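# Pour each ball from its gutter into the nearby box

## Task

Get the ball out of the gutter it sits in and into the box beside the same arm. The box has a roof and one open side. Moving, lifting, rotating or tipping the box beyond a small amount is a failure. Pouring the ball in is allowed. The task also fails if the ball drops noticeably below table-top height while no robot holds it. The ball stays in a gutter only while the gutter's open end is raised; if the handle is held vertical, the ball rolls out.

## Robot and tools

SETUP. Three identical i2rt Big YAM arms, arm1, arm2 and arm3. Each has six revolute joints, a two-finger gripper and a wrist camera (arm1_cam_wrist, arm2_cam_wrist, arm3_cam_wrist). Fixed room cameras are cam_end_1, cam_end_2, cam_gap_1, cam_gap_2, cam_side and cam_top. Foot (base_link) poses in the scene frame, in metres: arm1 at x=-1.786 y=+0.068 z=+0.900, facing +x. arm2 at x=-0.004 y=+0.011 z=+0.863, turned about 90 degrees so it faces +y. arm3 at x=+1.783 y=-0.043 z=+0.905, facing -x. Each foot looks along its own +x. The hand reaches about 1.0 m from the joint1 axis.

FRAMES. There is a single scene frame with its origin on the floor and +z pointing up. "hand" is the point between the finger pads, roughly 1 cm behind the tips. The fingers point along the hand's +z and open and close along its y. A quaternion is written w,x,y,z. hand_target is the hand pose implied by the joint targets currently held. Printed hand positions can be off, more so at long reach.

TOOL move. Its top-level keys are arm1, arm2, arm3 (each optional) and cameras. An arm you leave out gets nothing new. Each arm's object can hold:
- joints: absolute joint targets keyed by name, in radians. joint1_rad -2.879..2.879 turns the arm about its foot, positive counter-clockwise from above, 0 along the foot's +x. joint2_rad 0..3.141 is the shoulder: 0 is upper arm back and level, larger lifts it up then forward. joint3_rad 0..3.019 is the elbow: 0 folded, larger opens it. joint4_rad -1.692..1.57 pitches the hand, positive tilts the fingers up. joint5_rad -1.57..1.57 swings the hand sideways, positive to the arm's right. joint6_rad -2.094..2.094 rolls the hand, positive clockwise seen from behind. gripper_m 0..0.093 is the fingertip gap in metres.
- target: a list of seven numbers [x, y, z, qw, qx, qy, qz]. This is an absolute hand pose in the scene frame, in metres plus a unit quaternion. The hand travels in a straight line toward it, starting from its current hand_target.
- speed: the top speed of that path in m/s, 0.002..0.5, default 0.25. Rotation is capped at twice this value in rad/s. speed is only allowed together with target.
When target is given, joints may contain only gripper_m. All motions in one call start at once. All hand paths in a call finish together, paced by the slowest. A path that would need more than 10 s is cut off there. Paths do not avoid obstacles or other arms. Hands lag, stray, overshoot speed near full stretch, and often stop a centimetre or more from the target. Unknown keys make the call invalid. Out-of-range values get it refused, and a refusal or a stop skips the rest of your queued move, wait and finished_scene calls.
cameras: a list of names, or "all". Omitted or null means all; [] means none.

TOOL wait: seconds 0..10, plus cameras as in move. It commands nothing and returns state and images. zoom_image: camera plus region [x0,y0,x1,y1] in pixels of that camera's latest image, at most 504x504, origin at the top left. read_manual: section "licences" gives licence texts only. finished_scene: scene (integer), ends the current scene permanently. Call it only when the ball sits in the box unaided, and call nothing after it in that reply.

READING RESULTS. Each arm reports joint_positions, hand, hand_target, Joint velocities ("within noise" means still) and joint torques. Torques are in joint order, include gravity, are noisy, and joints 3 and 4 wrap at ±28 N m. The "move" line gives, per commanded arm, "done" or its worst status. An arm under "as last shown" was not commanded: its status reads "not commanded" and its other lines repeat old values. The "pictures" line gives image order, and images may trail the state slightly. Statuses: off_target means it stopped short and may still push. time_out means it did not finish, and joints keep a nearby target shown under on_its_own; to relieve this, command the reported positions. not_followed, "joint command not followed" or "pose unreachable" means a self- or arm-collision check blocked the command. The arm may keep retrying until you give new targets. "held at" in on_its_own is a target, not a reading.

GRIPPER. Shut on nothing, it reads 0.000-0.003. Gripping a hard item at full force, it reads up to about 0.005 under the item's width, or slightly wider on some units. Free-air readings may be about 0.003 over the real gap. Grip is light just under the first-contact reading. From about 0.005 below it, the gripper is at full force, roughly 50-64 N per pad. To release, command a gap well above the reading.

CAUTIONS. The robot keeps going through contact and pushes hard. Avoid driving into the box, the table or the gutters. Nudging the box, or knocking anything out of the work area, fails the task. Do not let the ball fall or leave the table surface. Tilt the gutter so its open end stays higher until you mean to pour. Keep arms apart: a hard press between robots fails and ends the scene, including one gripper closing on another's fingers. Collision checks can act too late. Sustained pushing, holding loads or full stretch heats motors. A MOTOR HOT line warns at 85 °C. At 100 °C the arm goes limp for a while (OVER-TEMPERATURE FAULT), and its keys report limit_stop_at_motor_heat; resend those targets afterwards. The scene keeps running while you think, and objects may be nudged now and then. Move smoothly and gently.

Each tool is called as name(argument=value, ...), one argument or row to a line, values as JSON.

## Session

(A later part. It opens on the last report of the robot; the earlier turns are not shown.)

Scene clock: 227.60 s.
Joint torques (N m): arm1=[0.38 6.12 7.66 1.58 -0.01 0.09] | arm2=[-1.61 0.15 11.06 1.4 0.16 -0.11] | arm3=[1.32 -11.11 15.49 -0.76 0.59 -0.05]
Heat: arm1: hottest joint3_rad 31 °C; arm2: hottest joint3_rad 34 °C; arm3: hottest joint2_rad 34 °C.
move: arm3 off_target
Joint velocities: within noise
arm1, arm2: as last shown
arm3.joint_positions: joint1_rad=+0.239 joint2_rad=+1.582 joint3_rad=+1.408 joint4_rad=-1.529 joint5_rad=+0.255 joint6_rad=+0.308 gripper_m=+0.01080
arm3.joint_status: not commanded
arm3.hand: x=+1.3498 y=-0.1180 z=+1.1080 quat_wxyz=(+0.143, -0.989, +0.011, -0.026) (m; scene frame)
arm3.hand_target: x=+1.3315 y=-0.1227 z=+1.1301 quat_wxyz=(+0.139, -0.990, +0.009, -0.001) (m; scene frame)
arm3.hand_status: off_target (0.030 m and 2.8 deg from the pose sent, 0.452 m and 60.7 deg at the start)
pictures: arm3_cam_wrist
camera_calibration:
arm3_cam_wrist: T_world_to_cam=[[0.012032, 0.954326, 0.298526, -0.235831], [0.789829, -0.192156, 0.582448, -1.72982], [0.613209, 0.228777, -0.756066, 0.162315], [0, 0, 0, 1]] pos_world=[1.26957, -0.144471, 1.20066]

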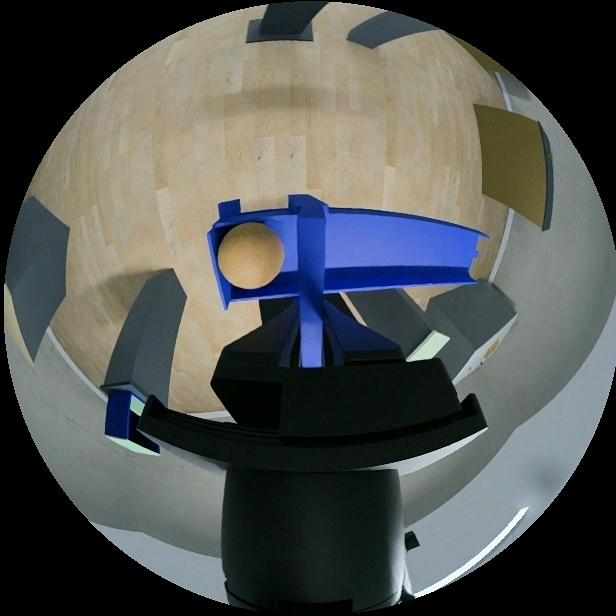

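move(
  arm3={"target": [1.639, -0.438, 1.13, 0.1212, -0.8619, -0.4876, 0.0685], "speed": 0.1},
  cameras=["arm3_cam_wrist", "cam_end_2", "cam_side"],
)

zoom_image(
  camera="arm3_cam_wrist",
  region=[50, 150, 350, 350],
)

zoom_image(
  camera="cam_end_2",
  region=[220, 180, 440, 320],
)

zoom_image(
  camera="cam_side",
  region=[630, 180, 790, 330],
)

Scene clock: 236.83 s.
Joint torques (N m): arm1=[0.38 6.12 7.66 1.59 -0.01 0.08] | arm2=[-1.61 0.15 11.06 1.39 0.15 -0.11] | arm3=[2.2 -9.47 15.5 -0.53 0.64 0.03]
Heat: arm1: hottest joint3_rad 31 °C; arm2: hottest joint3_rad 34 °C; arm3: hottest joint3_rad 34 °C.
move: arm3 off_target
Joint velocities: within noise
arm1, arm2: as last shown
arm3.joint_positions: joint1_rad=+1.293 joint2_rad=+1.470 joint3_rad=+1.292 joint4_rad=-1.521 joint5_rad=+0.255 joint6_rad=+0.309 gripper_m=+0.01080
arm3.joint_status: not commanded
arm3.hand: x=+1.6440 y=-0.4173 z=+1.1093 quat_wxyz=(+0.137, -0.861, -0.488, +0.049) (m; scene frame)
arm3.hand_target: x=+1.6395 y=-0.4366 z=+1.1300 quat_wxyz=(+0.121, -0.862, -0.488, +0.069) (m; scene frame)
arm3.hand_status: off_target (0.030 m and 2.9 deg from the pose sent, 0.432 m and 60.7 deg at the start)
pictures: arm3_cam_wrist, cam_end_2, cam_side
camera_calibration:
arm3_cam_wrist: T_world_to_cam=[[-0.824456, 0.481533, 0.29732, 1.22519], [0.555968, 0.591037, 0.584444, -1.31137], [0.105702, 0.647149, -0.755, 1.05909], [0, 0, 0, 1]] pos_world=[1.62724, -0.500291, 1.20176]

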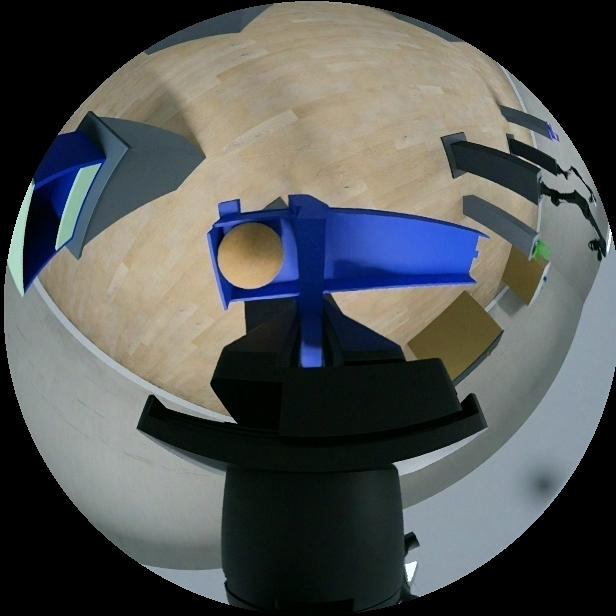

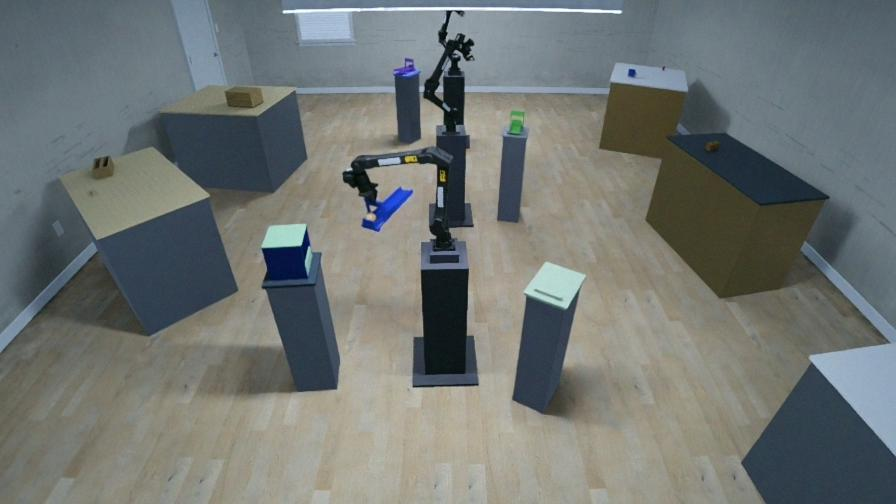

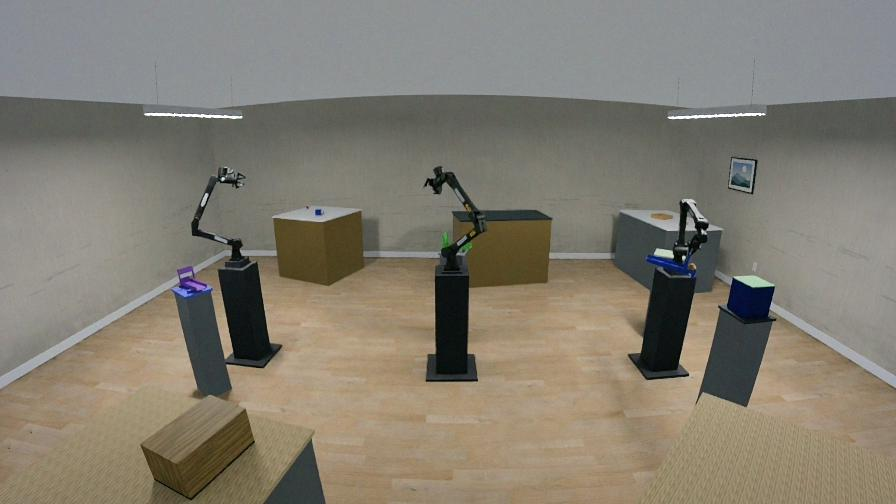

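Scaled by 1.680 from the camera's 616x616 image, which has a finer 880x880 frame.

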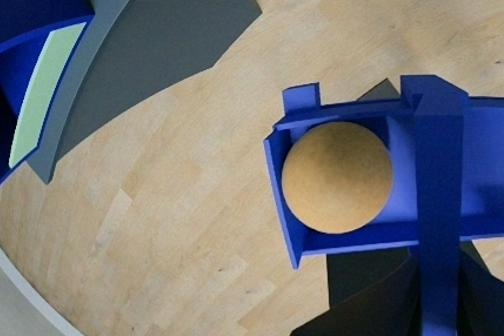

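Scaled by 2.291 from the camera's 896x504 image, which has a finer 1280x720 frame.

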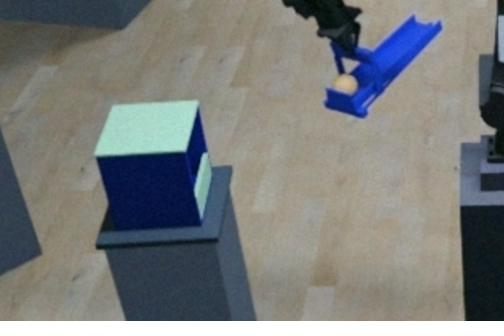

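Scaled by 3.150 from the camera's 896x504 image, which has a finer 1280x720 frame.

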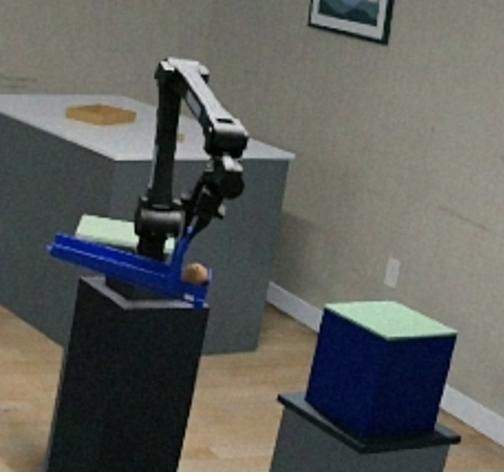

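zoom_image(
  camera="arm3_cam_wrist",
  region=[0, 90, 220, 310],
)

Scaled by 2.291 from the camera's 616x616 image, which has a finer 880x880 frame.

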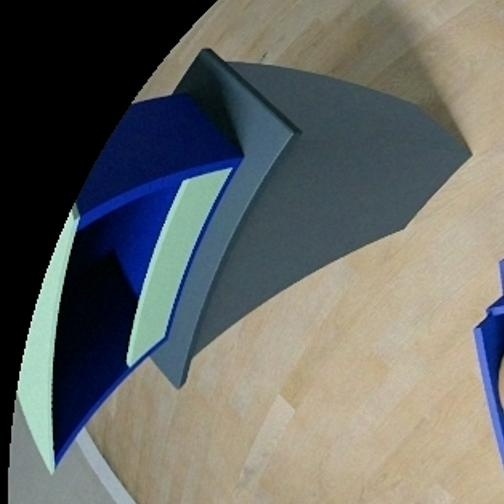

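move(
  arm3={"target": [1.63, -0.39, 1.13, 0.0664, -0.4726, -0.8703, 0.1223], "speed": 0.12},
  cameras=["arm3_cam_wrist"],
)

move(
  arm3={"target": [1.65, -0.36, 1.13, -0.0077, 0.0545, -0.9888, 0.139], "speed": 0.12},
  cameras=["arm3_cam_wrist", "cam_end_2", "cam_side"],
)

zoom_image(
  camera="cam_end_2",
  region=[220, 150, 440, 320],
)

zoom_image(
  camera="cam_side",
  region=[630, 180, 790, 330],
)

Scene clock: 279.03 s.
Joint torques (N m): arm1=[0.38 6.12 7.71 1.58 -0.02 0.09] | arm2=[-1.61 0.15 11.06 1.4 0.15 -0.11] | arm3=[0.67 -9.47 9.54 1.09 0.09 -0.07]
Heat: arm1: hottest joint3_rad 31 °C; arm2: hottest joint3_rad 34 °C; arm3: hottest joint3_rad 37 °C.
move: arm3 off_target
Joint velocities: within noise
arm1, arm2: as last shown
arm3.joint_positions: joint1_rad=+1.209 joint2_rad=+1.215 joint3_rad=+1.078 joint4_rad=-1.249 joint5_rad=+0.164 joint6_rad=-0.925 gripper_m=+0.01082
arm3.joint_status: not commanded
arm3.hand: x=+1.6341 y=-0.3913 z=+1.1193 quat_wxyz=(+0.069, -0.472, -0.873, +0.102) (m; scene frame)
arm3.hand_target: x=+1.6301 y=-0.3899 z=+1.1299 quat_wxyz=(+0.067, -0.473, -0.870, +0.122) (m; scene frame)
arm3.hand_status: off_target (0.012 m and 2.4 deg from the pose sent, 0.037 m and 64.3 deg at the start)
pictures: arm3_cam_wrist
camera_calibration:
arm3_cam_wrist: T_world_to_cam=[[-0.805414, -0.533801, 0.257613, 0.817503], [-0.319188, 0.75685, 0.570348, 0.183624], [-0.499427, 0.377139, -0.779961, 1.962], [0, 0, 0, 1]] pos_world=[1.69691, -0.442538, 1.21495]

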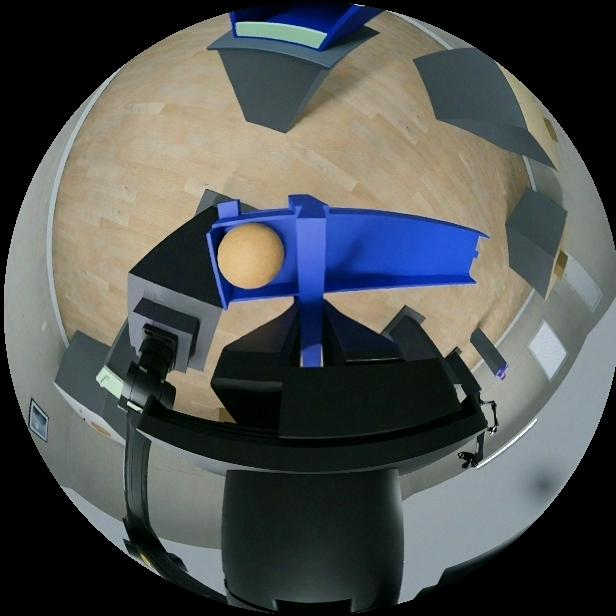

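Scene clock: 284.20 s.
Joint torques (N m): arm1=[0.38 6.18 7.69 1.59 -0.02 0.09] | arm2=[-1.61 0.15 11.06 1.39 0.15 -0.11] | arm3=[1.55 -7.71 9.74 0.31 -0.25 -0.05]
Heat: arm1: hottest joint3_rad 31 °C; arm2: hottest joint3_rad 34 °C; arm3: hottest joint3_rad 37 °C.
move: arm3 off_target
Joint velocities: within noise
arm1, arm2: as last shown
arm3.joint_positions: joint1_rad=+1.078 joint2_rad=+1.105 joint3_rad=+0.998 joint4_rad=-1.243 joint5_rad=-0.139 joint6_rad=-2.091 gripper_m=+0.01084
arm3.joint_status: not commanded
arm3.hand: x=+1.6508 y=-0.3646 z=+1.1218 quat_wxyz=(-0.008, +0.037, -0.991, +0.127) (m; scene frame)
arm3.hand_target: x=+1.6505 y=-0.3602 z=+1.1298 quat_wxyz=(-0.002, +0.040, -0.990, +0.137) (m; scene frame)
arm3.hand_status: off_target (0.009 m and 2.5 deg from the pose sent, 0.037 m and 63.3 deg at the start; a joint's target at an end of its range on 20 of 155 steps)
pictures: arm3_cam_wrist, cam_end_2, cam_side
camera_calibration:
arm3_cam_wrist: T_world_to_cam=[[0.0721166, -0.961097, 0.266632, -0.769948], [-0.834222, 0.0884047, 0.544296, 0.803091], [-0.546692, -0.261683, -0.795393, 1.82467], [0, 0, 0, 1]] pos_world=[1.72302, -0.333506, 1.2195]

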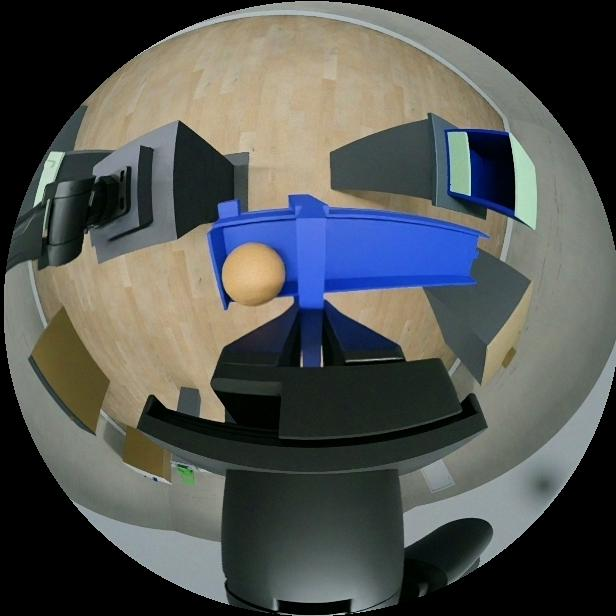

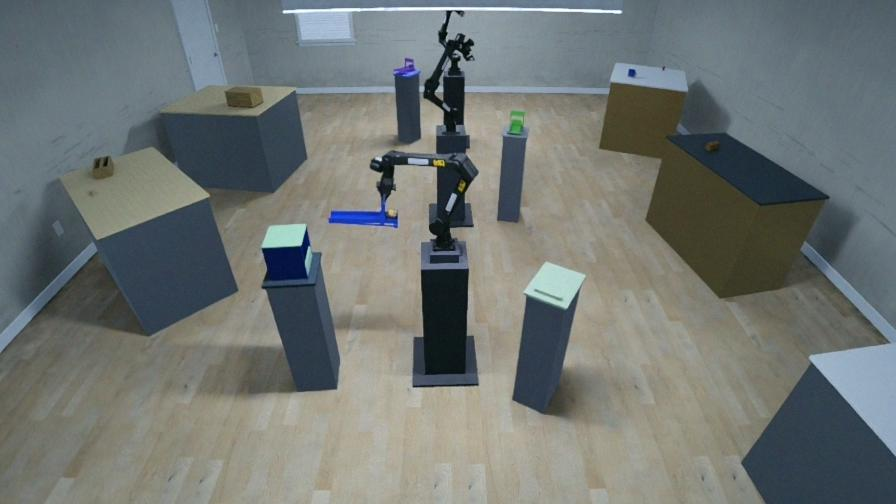

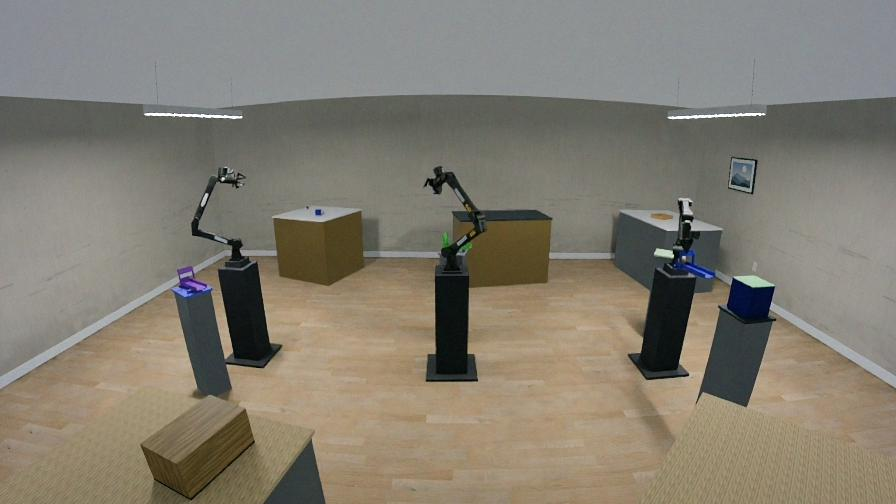

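Scaled by 2.291 from the camera's 896x504 image, which has a finer 1280x720 frame.

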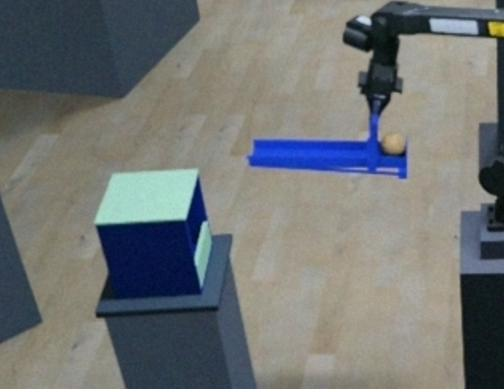

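Scaled by 3.150 from the camera's 896x504 image, which has a finer 1280x720 frame.

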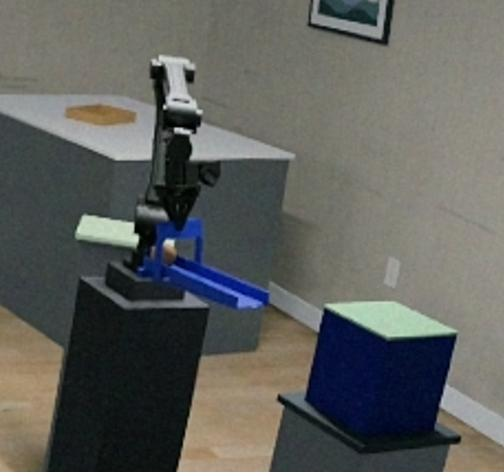

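move(
  arm3={"target": [1.845, -0.34, 1.135, -0.0086, 0.0543, -0.9862, 0.1562], "speed": 0.1},
  cameras=["arm3_cam_wrist", "cam_end_2", "cam_side"],
)

zoom_image(
  camera="cam_end_2",
  region=[220, 150, 440, 320],
)

zoom_image(
  camera="cam_side",
  region=[630, 180, 790, 330],
)

zoom_image(
  camera="arm3_cam_wrist",
  region=[380, 130, 600, 350],
)

Scene clock: 296.03 s.
Joint torques (N m): arm1=[0.38 6.12 7.68 1.59 -0.02 0.09] | arm2=[-1.61 0.09 11.06 1.39 0.15 -0.11] | arm3=[2.37 -4.6 10.26 0.68 0.02 0.12]
Heat: arm1: hottest joint3_rad 31 °C; arm2: hottest joint3_rad 34 °C; arm3: hottest joint3_rad 35 °C.
move: arm3 done
Joint velocities: within noise
arm1, arm2: as last shown
arm3.joint_positions: joint1_rad=+1.760 joint2_rad=+0.931 joint3_rad=+0.898 joint4_rad=-1.247 joint5_rad=+0.031 joint6_rad=-1.472 gripper_m=+0.01084
arm3.joint_status: not commanded
arm3.hand: x=+1.8445 y=-0.3409 z=+1.1277 quat_wxyz=(-0.007, +0.058, -0.988, +0.142) (m; scene frame)
arm3.hand_target: x=+1.8450 y=-0.3400 z=+1.1349 quat_wxyz=(-0.009, +0.054, -0.986, +0.156) (m; scene frame)
arm3.hand_status: done (0.007 m and 1.7 deg from the pose sent, 0.196 m and 4.0 deg at the start)
pictures: arm3_cam_wrist, cam_end_2, cam_side
camera_calibration:
arm3_cam_wrist: T_world_to_cam=[[0.11449, -0.948198, 0.29633, -0.870009], [-0.833961, 0.0703519, 0.547321, 0.949342], [-0.539816, -0.309791, -0.782706, 1.89801], [0, 0, 0, 1]] pos_world=[1.9159, -0.303744, 1.2238]

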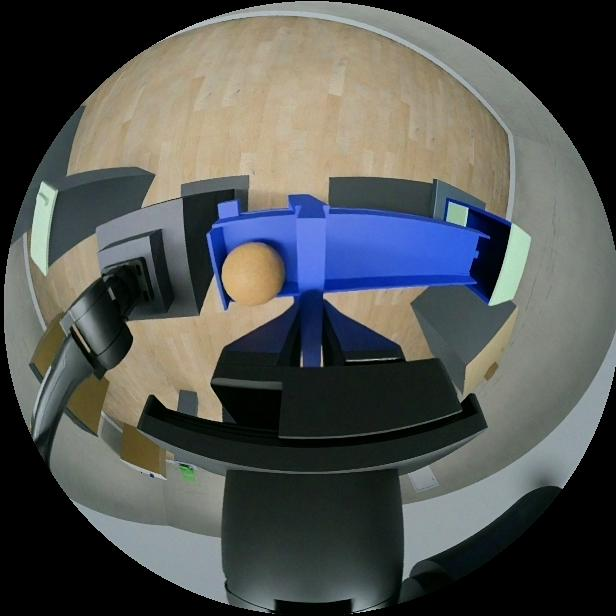

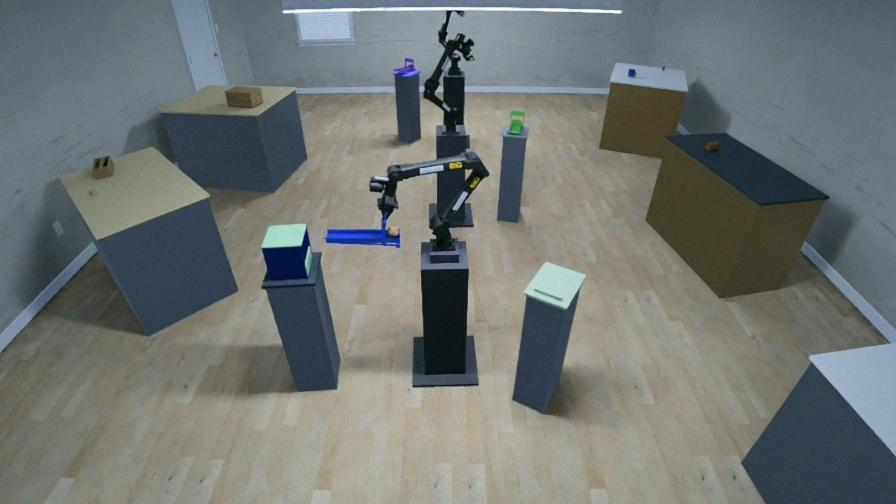

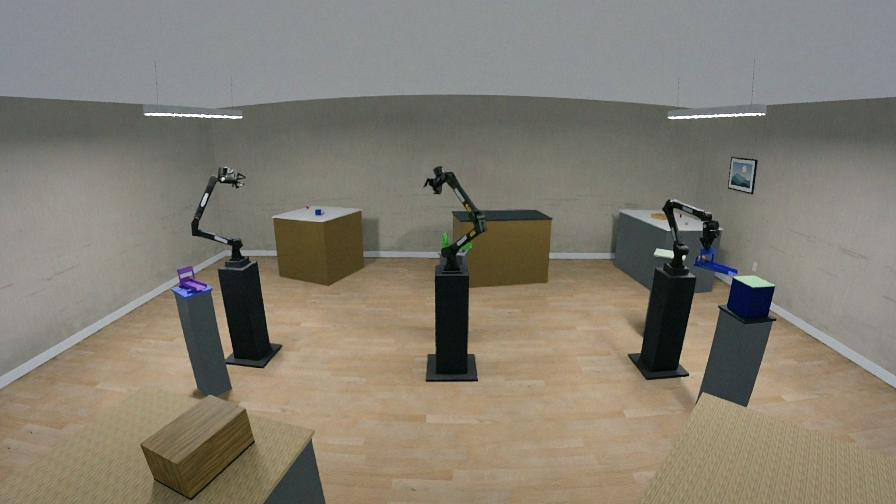

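Scaled by 2.291 from the camera's 896x504 image, which has a finer 1280x720 frame.

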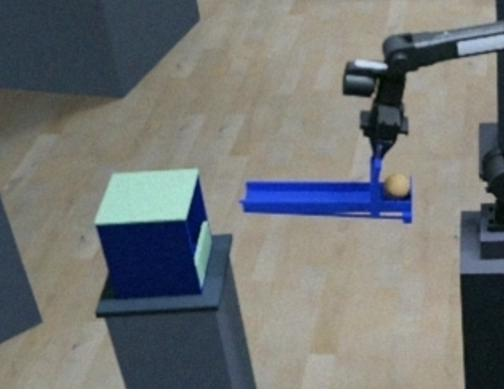

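Scaled by 3.150 from the camera's 896x504 image, which has a finer 1280x720 frame.

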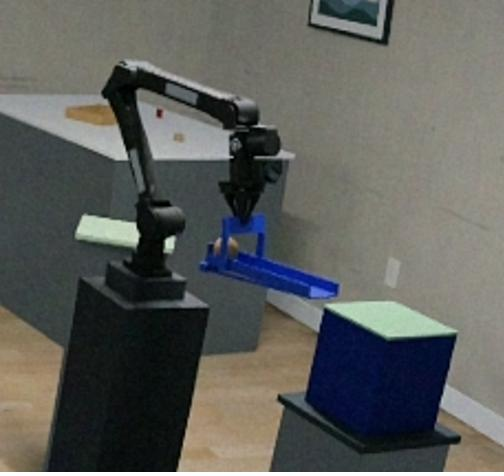

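Scaled by 2.291 from the camera's 616x616 image, which has a finer 880x880 frame.

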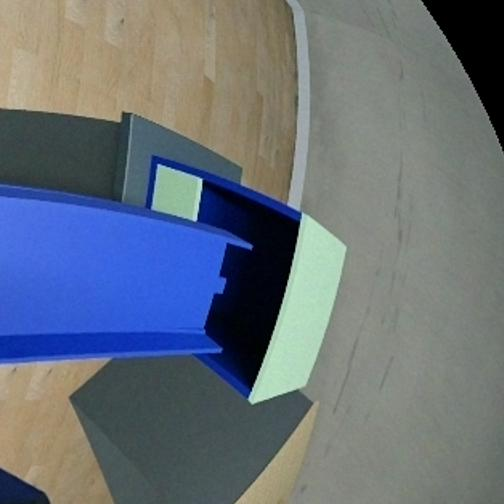

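zoom_image(
  camera="cam_end_2",
  region=[255, 215, 345, 295],
)

zoom_image(
  camera="cam_side",
  region=[690, 230, 790, 330],
)

Scaled by 5.600 from the camera's 896x504 image, which has a finer 1280x720 frame.

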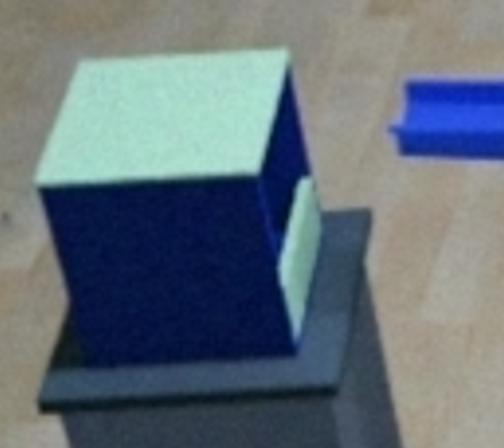

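Scaled by 5.040 from the camera's 896x504 image, which has a finer 1280x720 frame.

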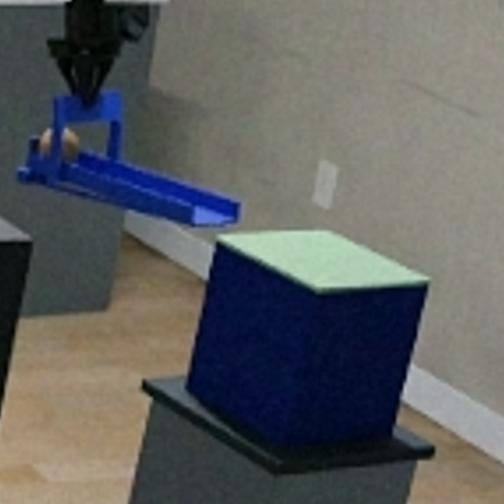

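move(
  arm3={"target": [1.852, -0.40, 1.073, -0.0086, 0.0543, -0.9862, 0.1562], "speed": 0.08},
  cameras=["arm3_cam_wrist", "cam_end_2", "cam_side"],
)

zoom_image(
  camera="cam_end_2",
  region=[255, 205, 415, 295],
)

zoom_image(
  camera="cam_side",
  region=[690, 230, 790, 330],
)

zoom_image(
  camera="arm3_cam_wrist",
  region=[380, 130, 600, 350],
)

Scene clock: 334.93 s.
Joint torques (N m): arm1=[0.44 6.12 7.68 1.61 -0.01 0.09] | arm2=[-1.61 0.15 11.06 1.39 0.15 -0.11] | arm3=[0.79 -5.77 9.77 1.31 -0.22 -0.11]
Heat: arm1: hottest joint3_rad 31 °C; arm2: hottest joint3_rad 35 °C; arm3: hottest joint3_rad 34 °C.
move: arm3 done
Joint velocities: within noise
arm1.joint_positions: joint1_rad=+0.522 joint2_rad=+0.424 joint3_rad=+1.454 joint4_rad=-1.207 joint5_rad=-0.124 joint6_rad=-0.701 gripper_m=+0.09396
arm1.joint_status: not commanded
arm1.hand: x=-1.6765 y=+0.1590 z=+1.5332 quat_wxyz=(-0.644, +0.463, -0.608, +0.027) (m; scene frame)
arm1.hand_target: x=-1.6817 y=+0.1564 z=+1.5411 quat_wxyz=(-0.652, +0.460, -0.602, +0.028) (m; scene frame)
arm1.hand_status: not commanded
arm2.joint_positions: joint1_rad=+0.831 joint2_rad=+0.632 joint3_rad=+1.438 joint4_rad=-1.316 joint5_rad=+0.134 joint6_rad=+0.790 gripper_m=+0.09396
arm2.joint_status: not commanded
arm2.hand: x=-0.1747 y=+0.1823 z=+1.4253 quat_wxyz=(-0.042, +0.610, -0.611, -0.503) (m; scene frame)
arm2.hand_target: x=-0.1725 y=+0.1803 z=+1.4385 quat_wxyz=(-0.041, +0.604, -0.606, -0.516) (m; scene frame)
arm2.hand_status: not commanded
arm3.joint_positions: joint1_rad=+1.755 joint2_rad=+1.112 joint3_rad=+0.861 joint4_rad=-1.020 joint5_rad=+0.030 joint6_rad=-1.472 gripper_m=+0.01084
arm3.joint_status: not commanded
arm3.hand: x=+1.8546 y=-0.3949 z=+1.0712 quat_wxyz=(-0.007, +0.056, -0.988, +0.147) (m; scene frame)
arm3.hand_target: x=+1.8520 y=-0.4000 z=+1.0731 quat_wxyz=(-0.008, +0.054, -0.986, +0.156) (m; scene frame)
arm3.hand_status: done (0.006 m and 1.1 deg from the pose sent, 0.081 m and 1.7 deg at the start)
pictures: arm3_cam_wrist, cam_end_2, cam_side
camera_calibration:
arm3_cam_wrist: T_world_to_cam=[[0.108483, -0.945925, 0.305708, -0.903667], [-0.834917, 0.0802211, 0.544498, 1.00117], [-0.539579, -0.314309, -0.781066, 1.8386], [0, 0, 0, 1]] pos_world=[1.926, -0.357228, 1.16719]

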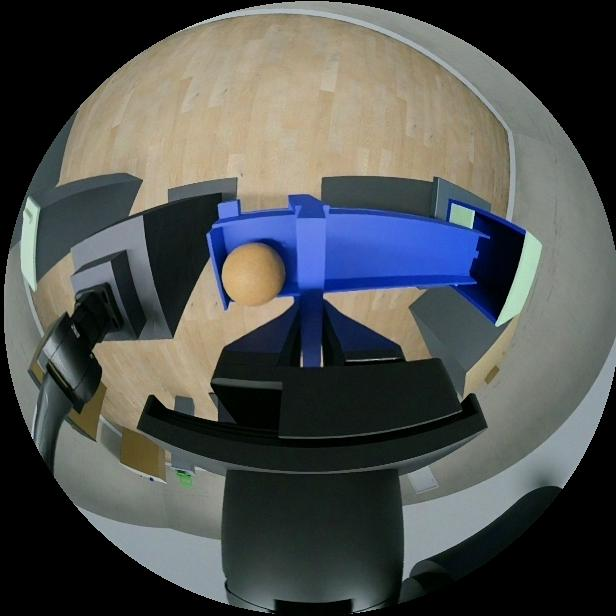

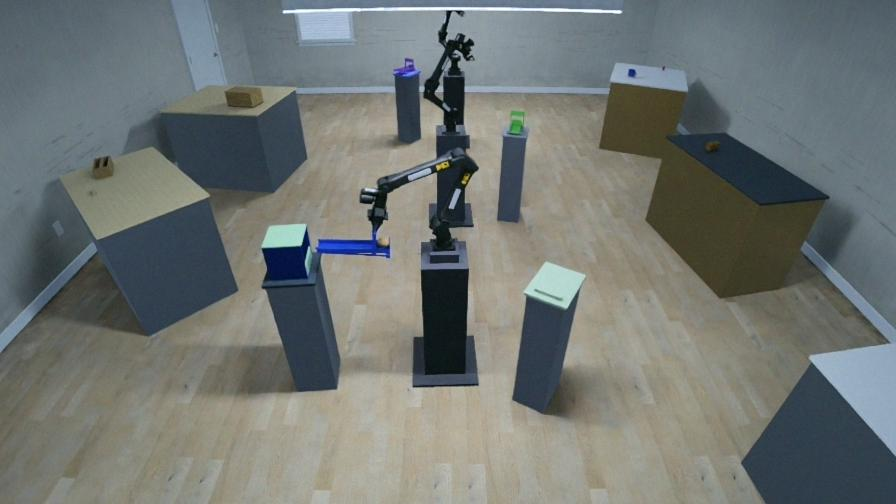

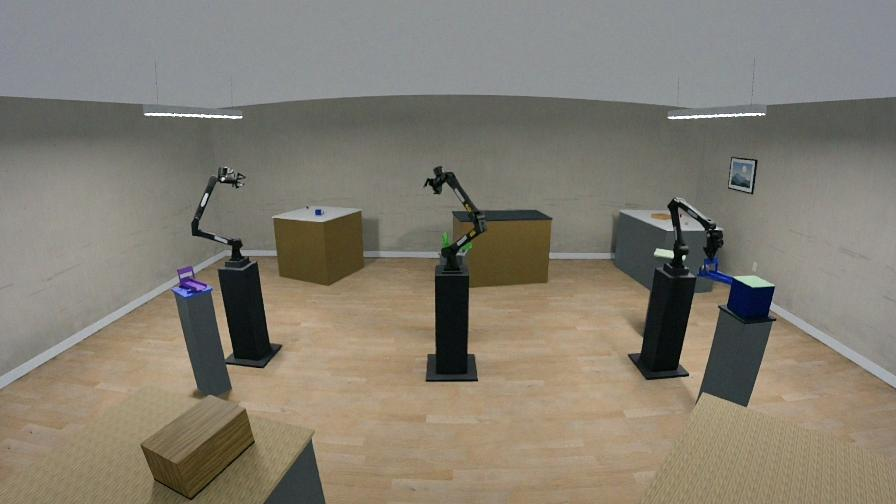

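Scaled by 3.150 from the camera's 896x504 image, which has a finer 1280x720 frame.

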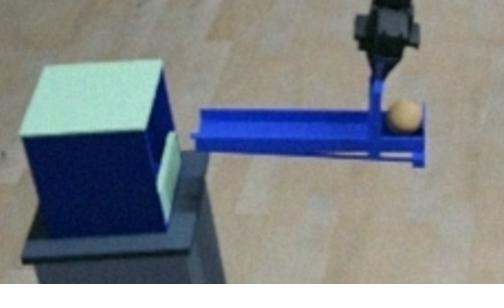

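Scaled by 5.040 from the camera's 896x504 image, which has a finer 1280x720 frame.

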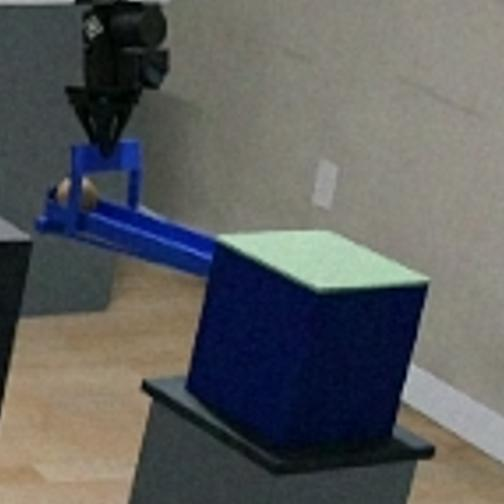

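Scaled by 2.291 from the camera's 616x616 image, which has a finer 880x880 frame.

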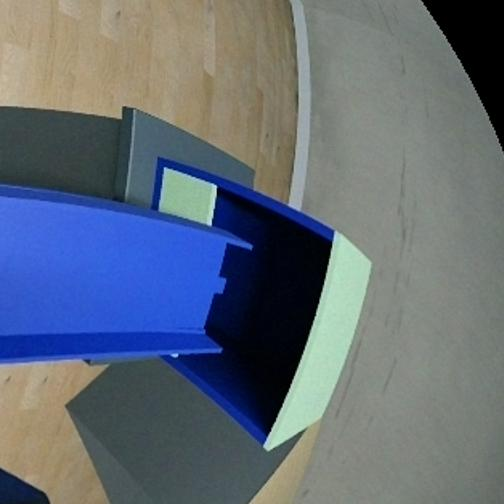

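move(
  arm3={"target": [1.861, -0.482, 1.073, -0.0086, 0.0543, -0.9862, 0.1562], "speed": 0.05},
  cameras=["arm3_cam_wrist", "cam_end_2", "cam_side"],
)

zoom_image(
  camera="cam_end_2",
  region=[255, 205, 415, 295],
)

zoom_image(
  camera="cam_side",
  region=[690, 230, 790, 330],
)

zoom_image(
  camera="arm3_cam_wrist",
  region=[380, 130, 600, 350],
)

Scene clock: 347.93 s.
Joint torques (N m): arm1=[0.32 6.12 7.68 1.59 -0.01 0.09] | arm2=[-1.61 0.15 11.06 1.39 0.15 -0.11] | arm3=[0.73 -7.3 16.13 1.1 -0.21 -0.03]
Heat: arm1: hottest joint3_rad 31 °C; arm2: hottest joint3_rad 35 °C; arm3: hottest joint3_rad 34 °C.
move: arm3 off_target
Joint velocities: within noise
arm1, arm2: as last shown
arm3.joint_positions: joint1_rad=+1.735 joint2_rad=+1.325 joint3_rad=+0.970 joint4_rad=-0.980 joint5_rad=+0.025 joint6_rad=-1.490 gripper_m=+0.01084
arm3.joint_status: not commanded
arm3.hand: x=+1.8589 y=-0.4484 z=+1.0433 quat_wxyz=(-0.003, +0.055, -0.992, +0.115) (m; scene frame)
arm3.hand_target: x=+1.8603 y=-0.4792 z=+1.0740 quat_wxyz=(-0.008, +0.054, -0.986, +0.157) (m; scene frame)
arm3.hand_status: off_target (0.045 m and 4.8 deg from the pose sent, 0.087 m and 1.1 deg at the start)
pictures: arm3_cam_wrist, cam_end_2, cam_side
camera_calibration:
arm3_cam_wrist: T_world_to_cam=[[0.110398, -0.963403, 0.244268, -0.893428], [-0.82786, 0.0468599, 0.558974, 0.981078], [-0.549964, -0.263929, -0.79239, 1.85591], [0, 0, 0, 1]] pos_world=[1.93151, -0.416877, 1.14044]

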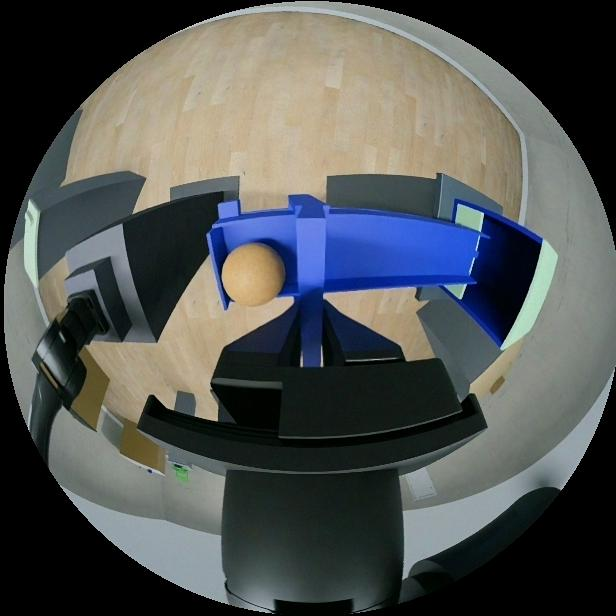

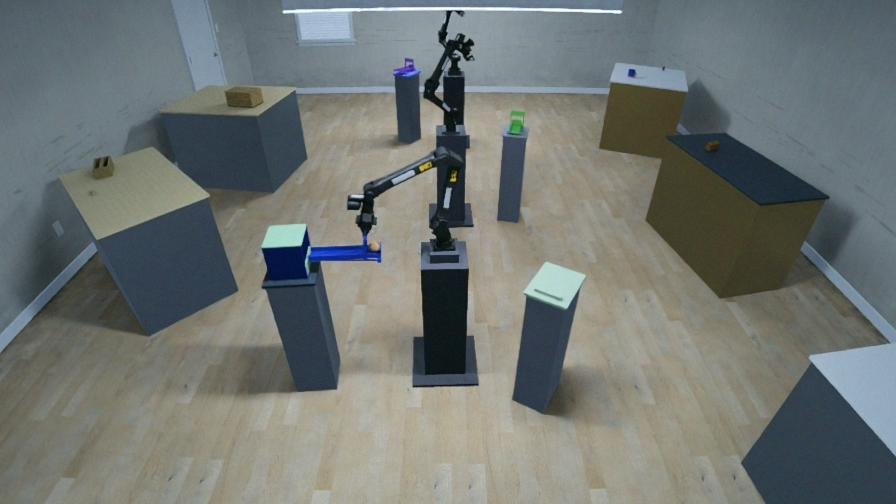

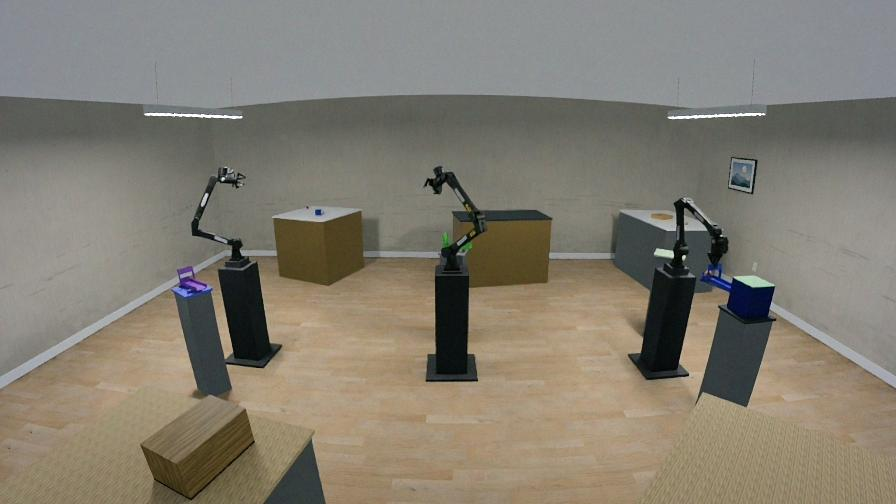

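Scaled by 3.150 from the camera's 896x504 image, which has a finer 1280x720 frame.

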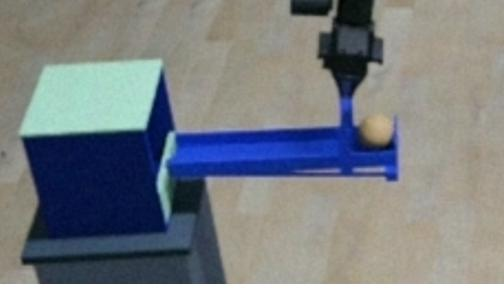

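Scaled by 5.040 from the camera's 896x504 image, which has a finer 1280x720 frame.

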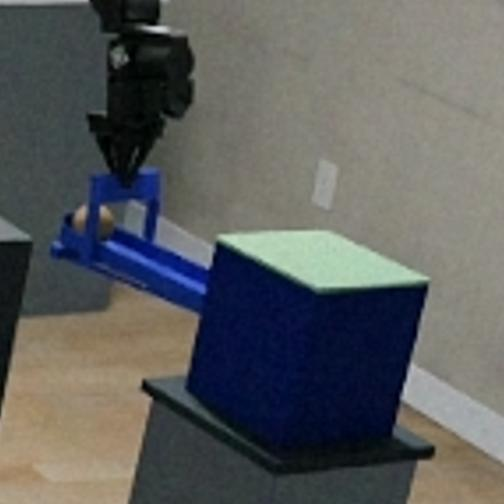

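Scaled by 2.291 from the camera's 616x616 image, which has a finer 880x880 frame.

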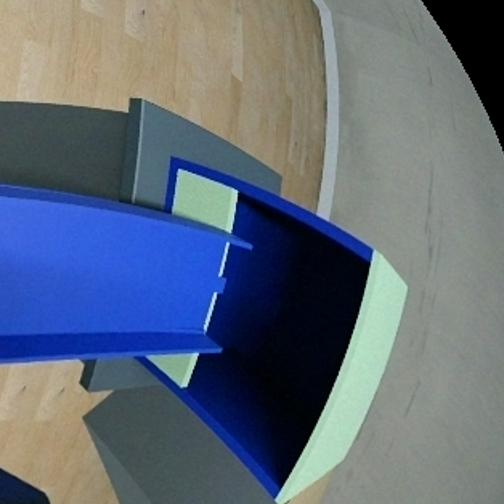

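move(
  arm3={"target": [1.853, -0.40, 1.09, -0.0086, 0.0543, -0.9862, 0.1562], "speed": 0.08},
  cameras=["arm3_cam_wrist", "cam_end_2"],
)

zoom_image(
  camera="cam_end_2",
  region=[255, 205, 415, 295],
)

Scene clock: 354.27 s.
Joint torques (N m): arm1=[0.38 6.12 7.68 1.61 -0.02 0.09] | arm2=[-1.67 0.15 11.06 1.39 0.15 -0.11] | arm3=[3.14 -8.12 9.99 0.54 0.05 0.12]
Heat: arm1: hottest joint3_rad 31 °C; arm2: hottest joint3_rad 35 °C; arm3: hottest joint3_rad 34 °C.
move: arm3 done
Joint velocities: within noise
arm1, arm2: as last shown
arm3.joint_positions: joint1_rad=+1.735 joint2_rad=+1.123 joint3_rad=+0.898 joint4_rad=-1.050 joint5_rad=+0.025 joint6_rad=-1.489 gripper_m=+0.01084
arm3.joint_status: not commanded
arm3.hand: x=+1.8496 y=-0.4016 z=+1.0818 quat_wxyz=(-0.007, +0.055, -0.988, +0.145) (m; scene frame)
arm3.hand_target: x=+1.8529 y=-0.4000 z=+1.0899 quat_wxyz=(-0.009, +0.054, -0.986, +0.156) (m; scene frame)
arm3.hand_status: done (0.009 m and 1.3 deg from the pose sent, 0.068 m and 4.8 deg at the start)
pictures: arm3_cam_wrist, cam_end_2
camera_calibration:
arm3_cam_wrist: T_world_to_cam=[[0.106967, -0.947295, 0.301979, -0.906328], [-0.834395, 0.0796392, 0.545383, 0.989654], [-0.540688, -0.310307, -0.781899, 1.84671], [0, 0, 0, 1]] pos_world=[1.9212, -0.364328, 1.17789]

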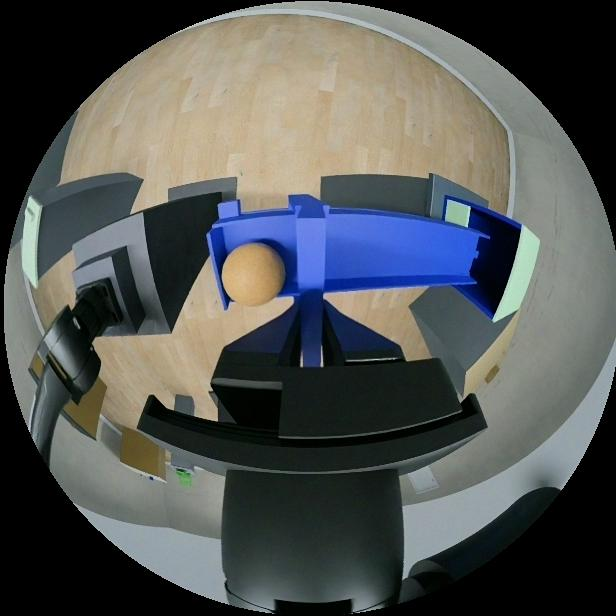

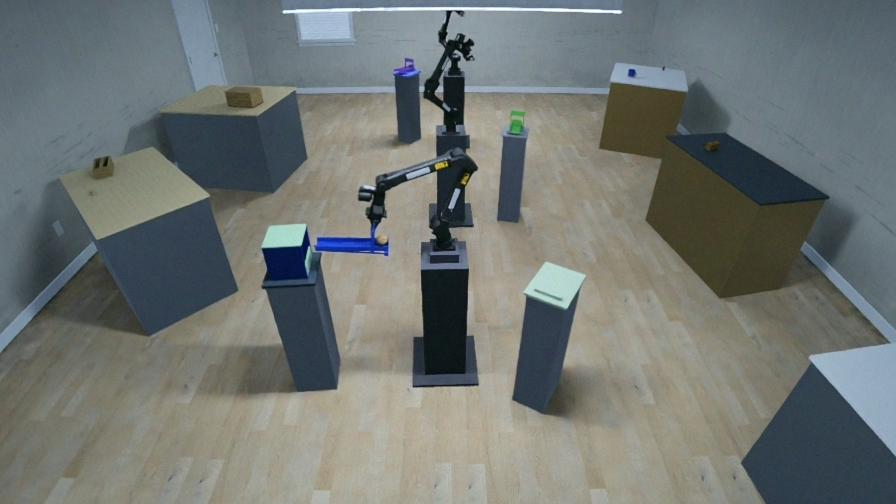

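Scaled by 3.150 from the camera's 896x504 image, which has a finer 1280x720 frame.

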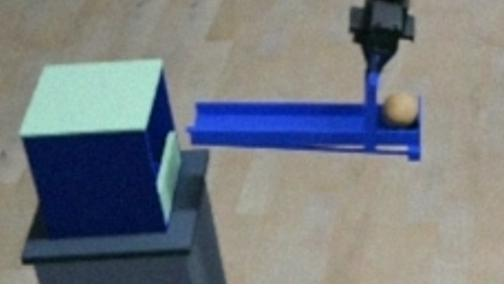

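move(
  arm3={"target": [1.859, -0.445, 1.10, -0.0095, 0.0542, -0.9833, 0.1733], "speed": 0.05},
  cameras=["arm3_cam_wrist", "cam_end_2"],
)

zoom_image(
  camera="cam_end_2",
  region=[255, 205, 415, 295],
)

zoom_image(
  camera="arm3_cam_wrist",
  region=[380, 130, 600, 350],
)

Scene clock: 361.73 s.
Joint torques (N m): arm1=[0.38 6.18 7.69 1.59 -0.01 0.08] | arm2=[-1.61 0.09 11.06 1.39 0.15 -0.11] | arm3=[2.43 -6.12 16.55 1.22 0.03 0.03]
Heat: arm1: hottest joint3_rad 31 °C; arm2: hottest joint3_rad 35 °C; arm3: hottest joint3_rad 34 °C.
move: arm3 off_target
Joint velocities: within noise
arm1, arm2: as last shown
arm3.joint_positions: joint1_rad=+1.735 joint2_rad=+1.186 joint3_rad=+0.912 joint4_rad=-1.030 joint5_rad=+0.026 joint6_rad=-1.489 gripper_m=+0.01084
arm3.joint_status: not commanded
arm3.hand: x=+1.8517 y=-0.4130 z=+1.0671 quat_wxyz=(-0.004, +0.055, -0.990, +0.130) (m; scene frame)
arm3.hand_target: x=+1.8584 y=-0.4420 z=+1.1008 quat_wxyz=(-0.010, +0.054, -0.983, +0.174) (m; scene frame)
arm3.hand_status: off_target (0.046 m and 5.1 deg from the pose sent, 0.048 m and 3.3 deg at the start)
pictures: arm3_cam_wrist, cam_end_2
camera_calibration:
arm3_cam_wrist: T_world_to_cam=[[0.108222, -0.955929, 0.272923, -0.887873], [-0.830753, 0.0638251, 0.55297, 0.978964], [-0.546019, -0.286575, -0.787234, 1.85807], [0, 0, 0, 1]] pos_world=[1.9239, -0.378751, 1.16372]

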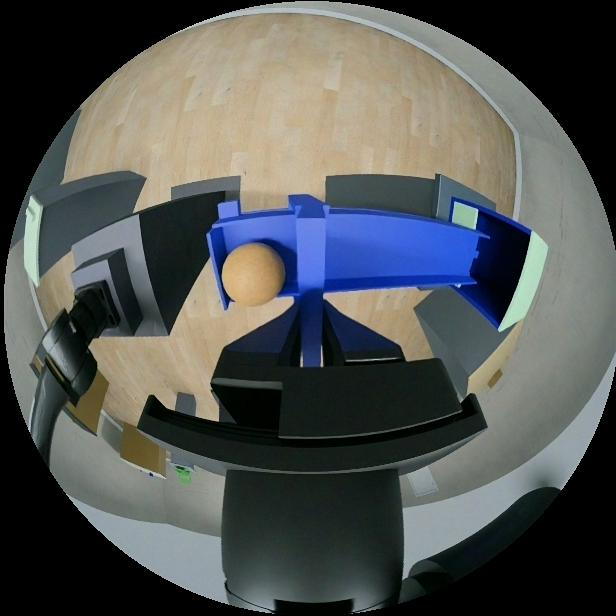

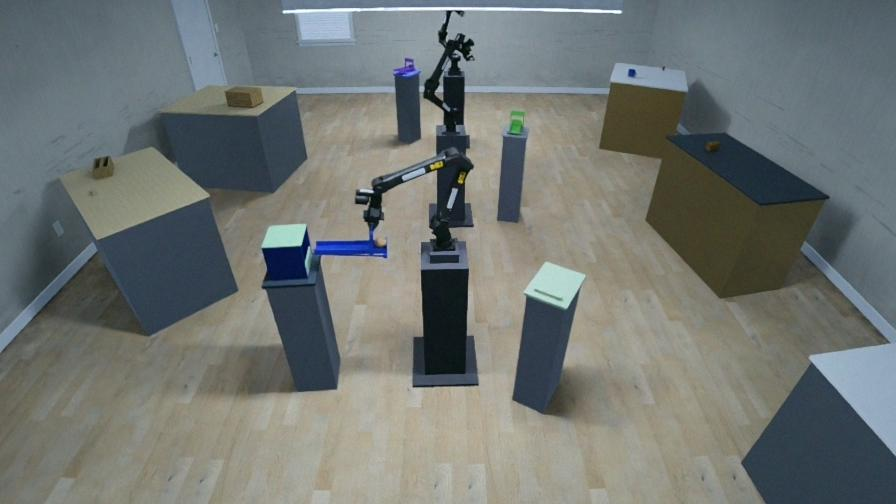

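Scaled by 3.150 from the camera's 896x504 image, which has a finer 1280x720 frame.

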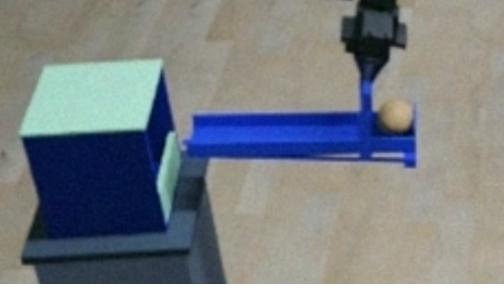

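Scaled by 2.291 from the camera's 616x616 image, which has a finer 880x880 frame.

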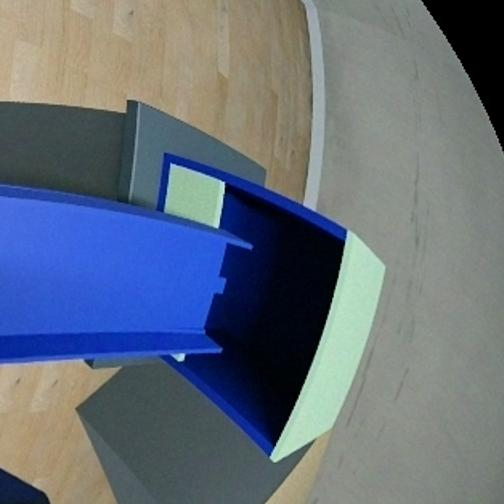

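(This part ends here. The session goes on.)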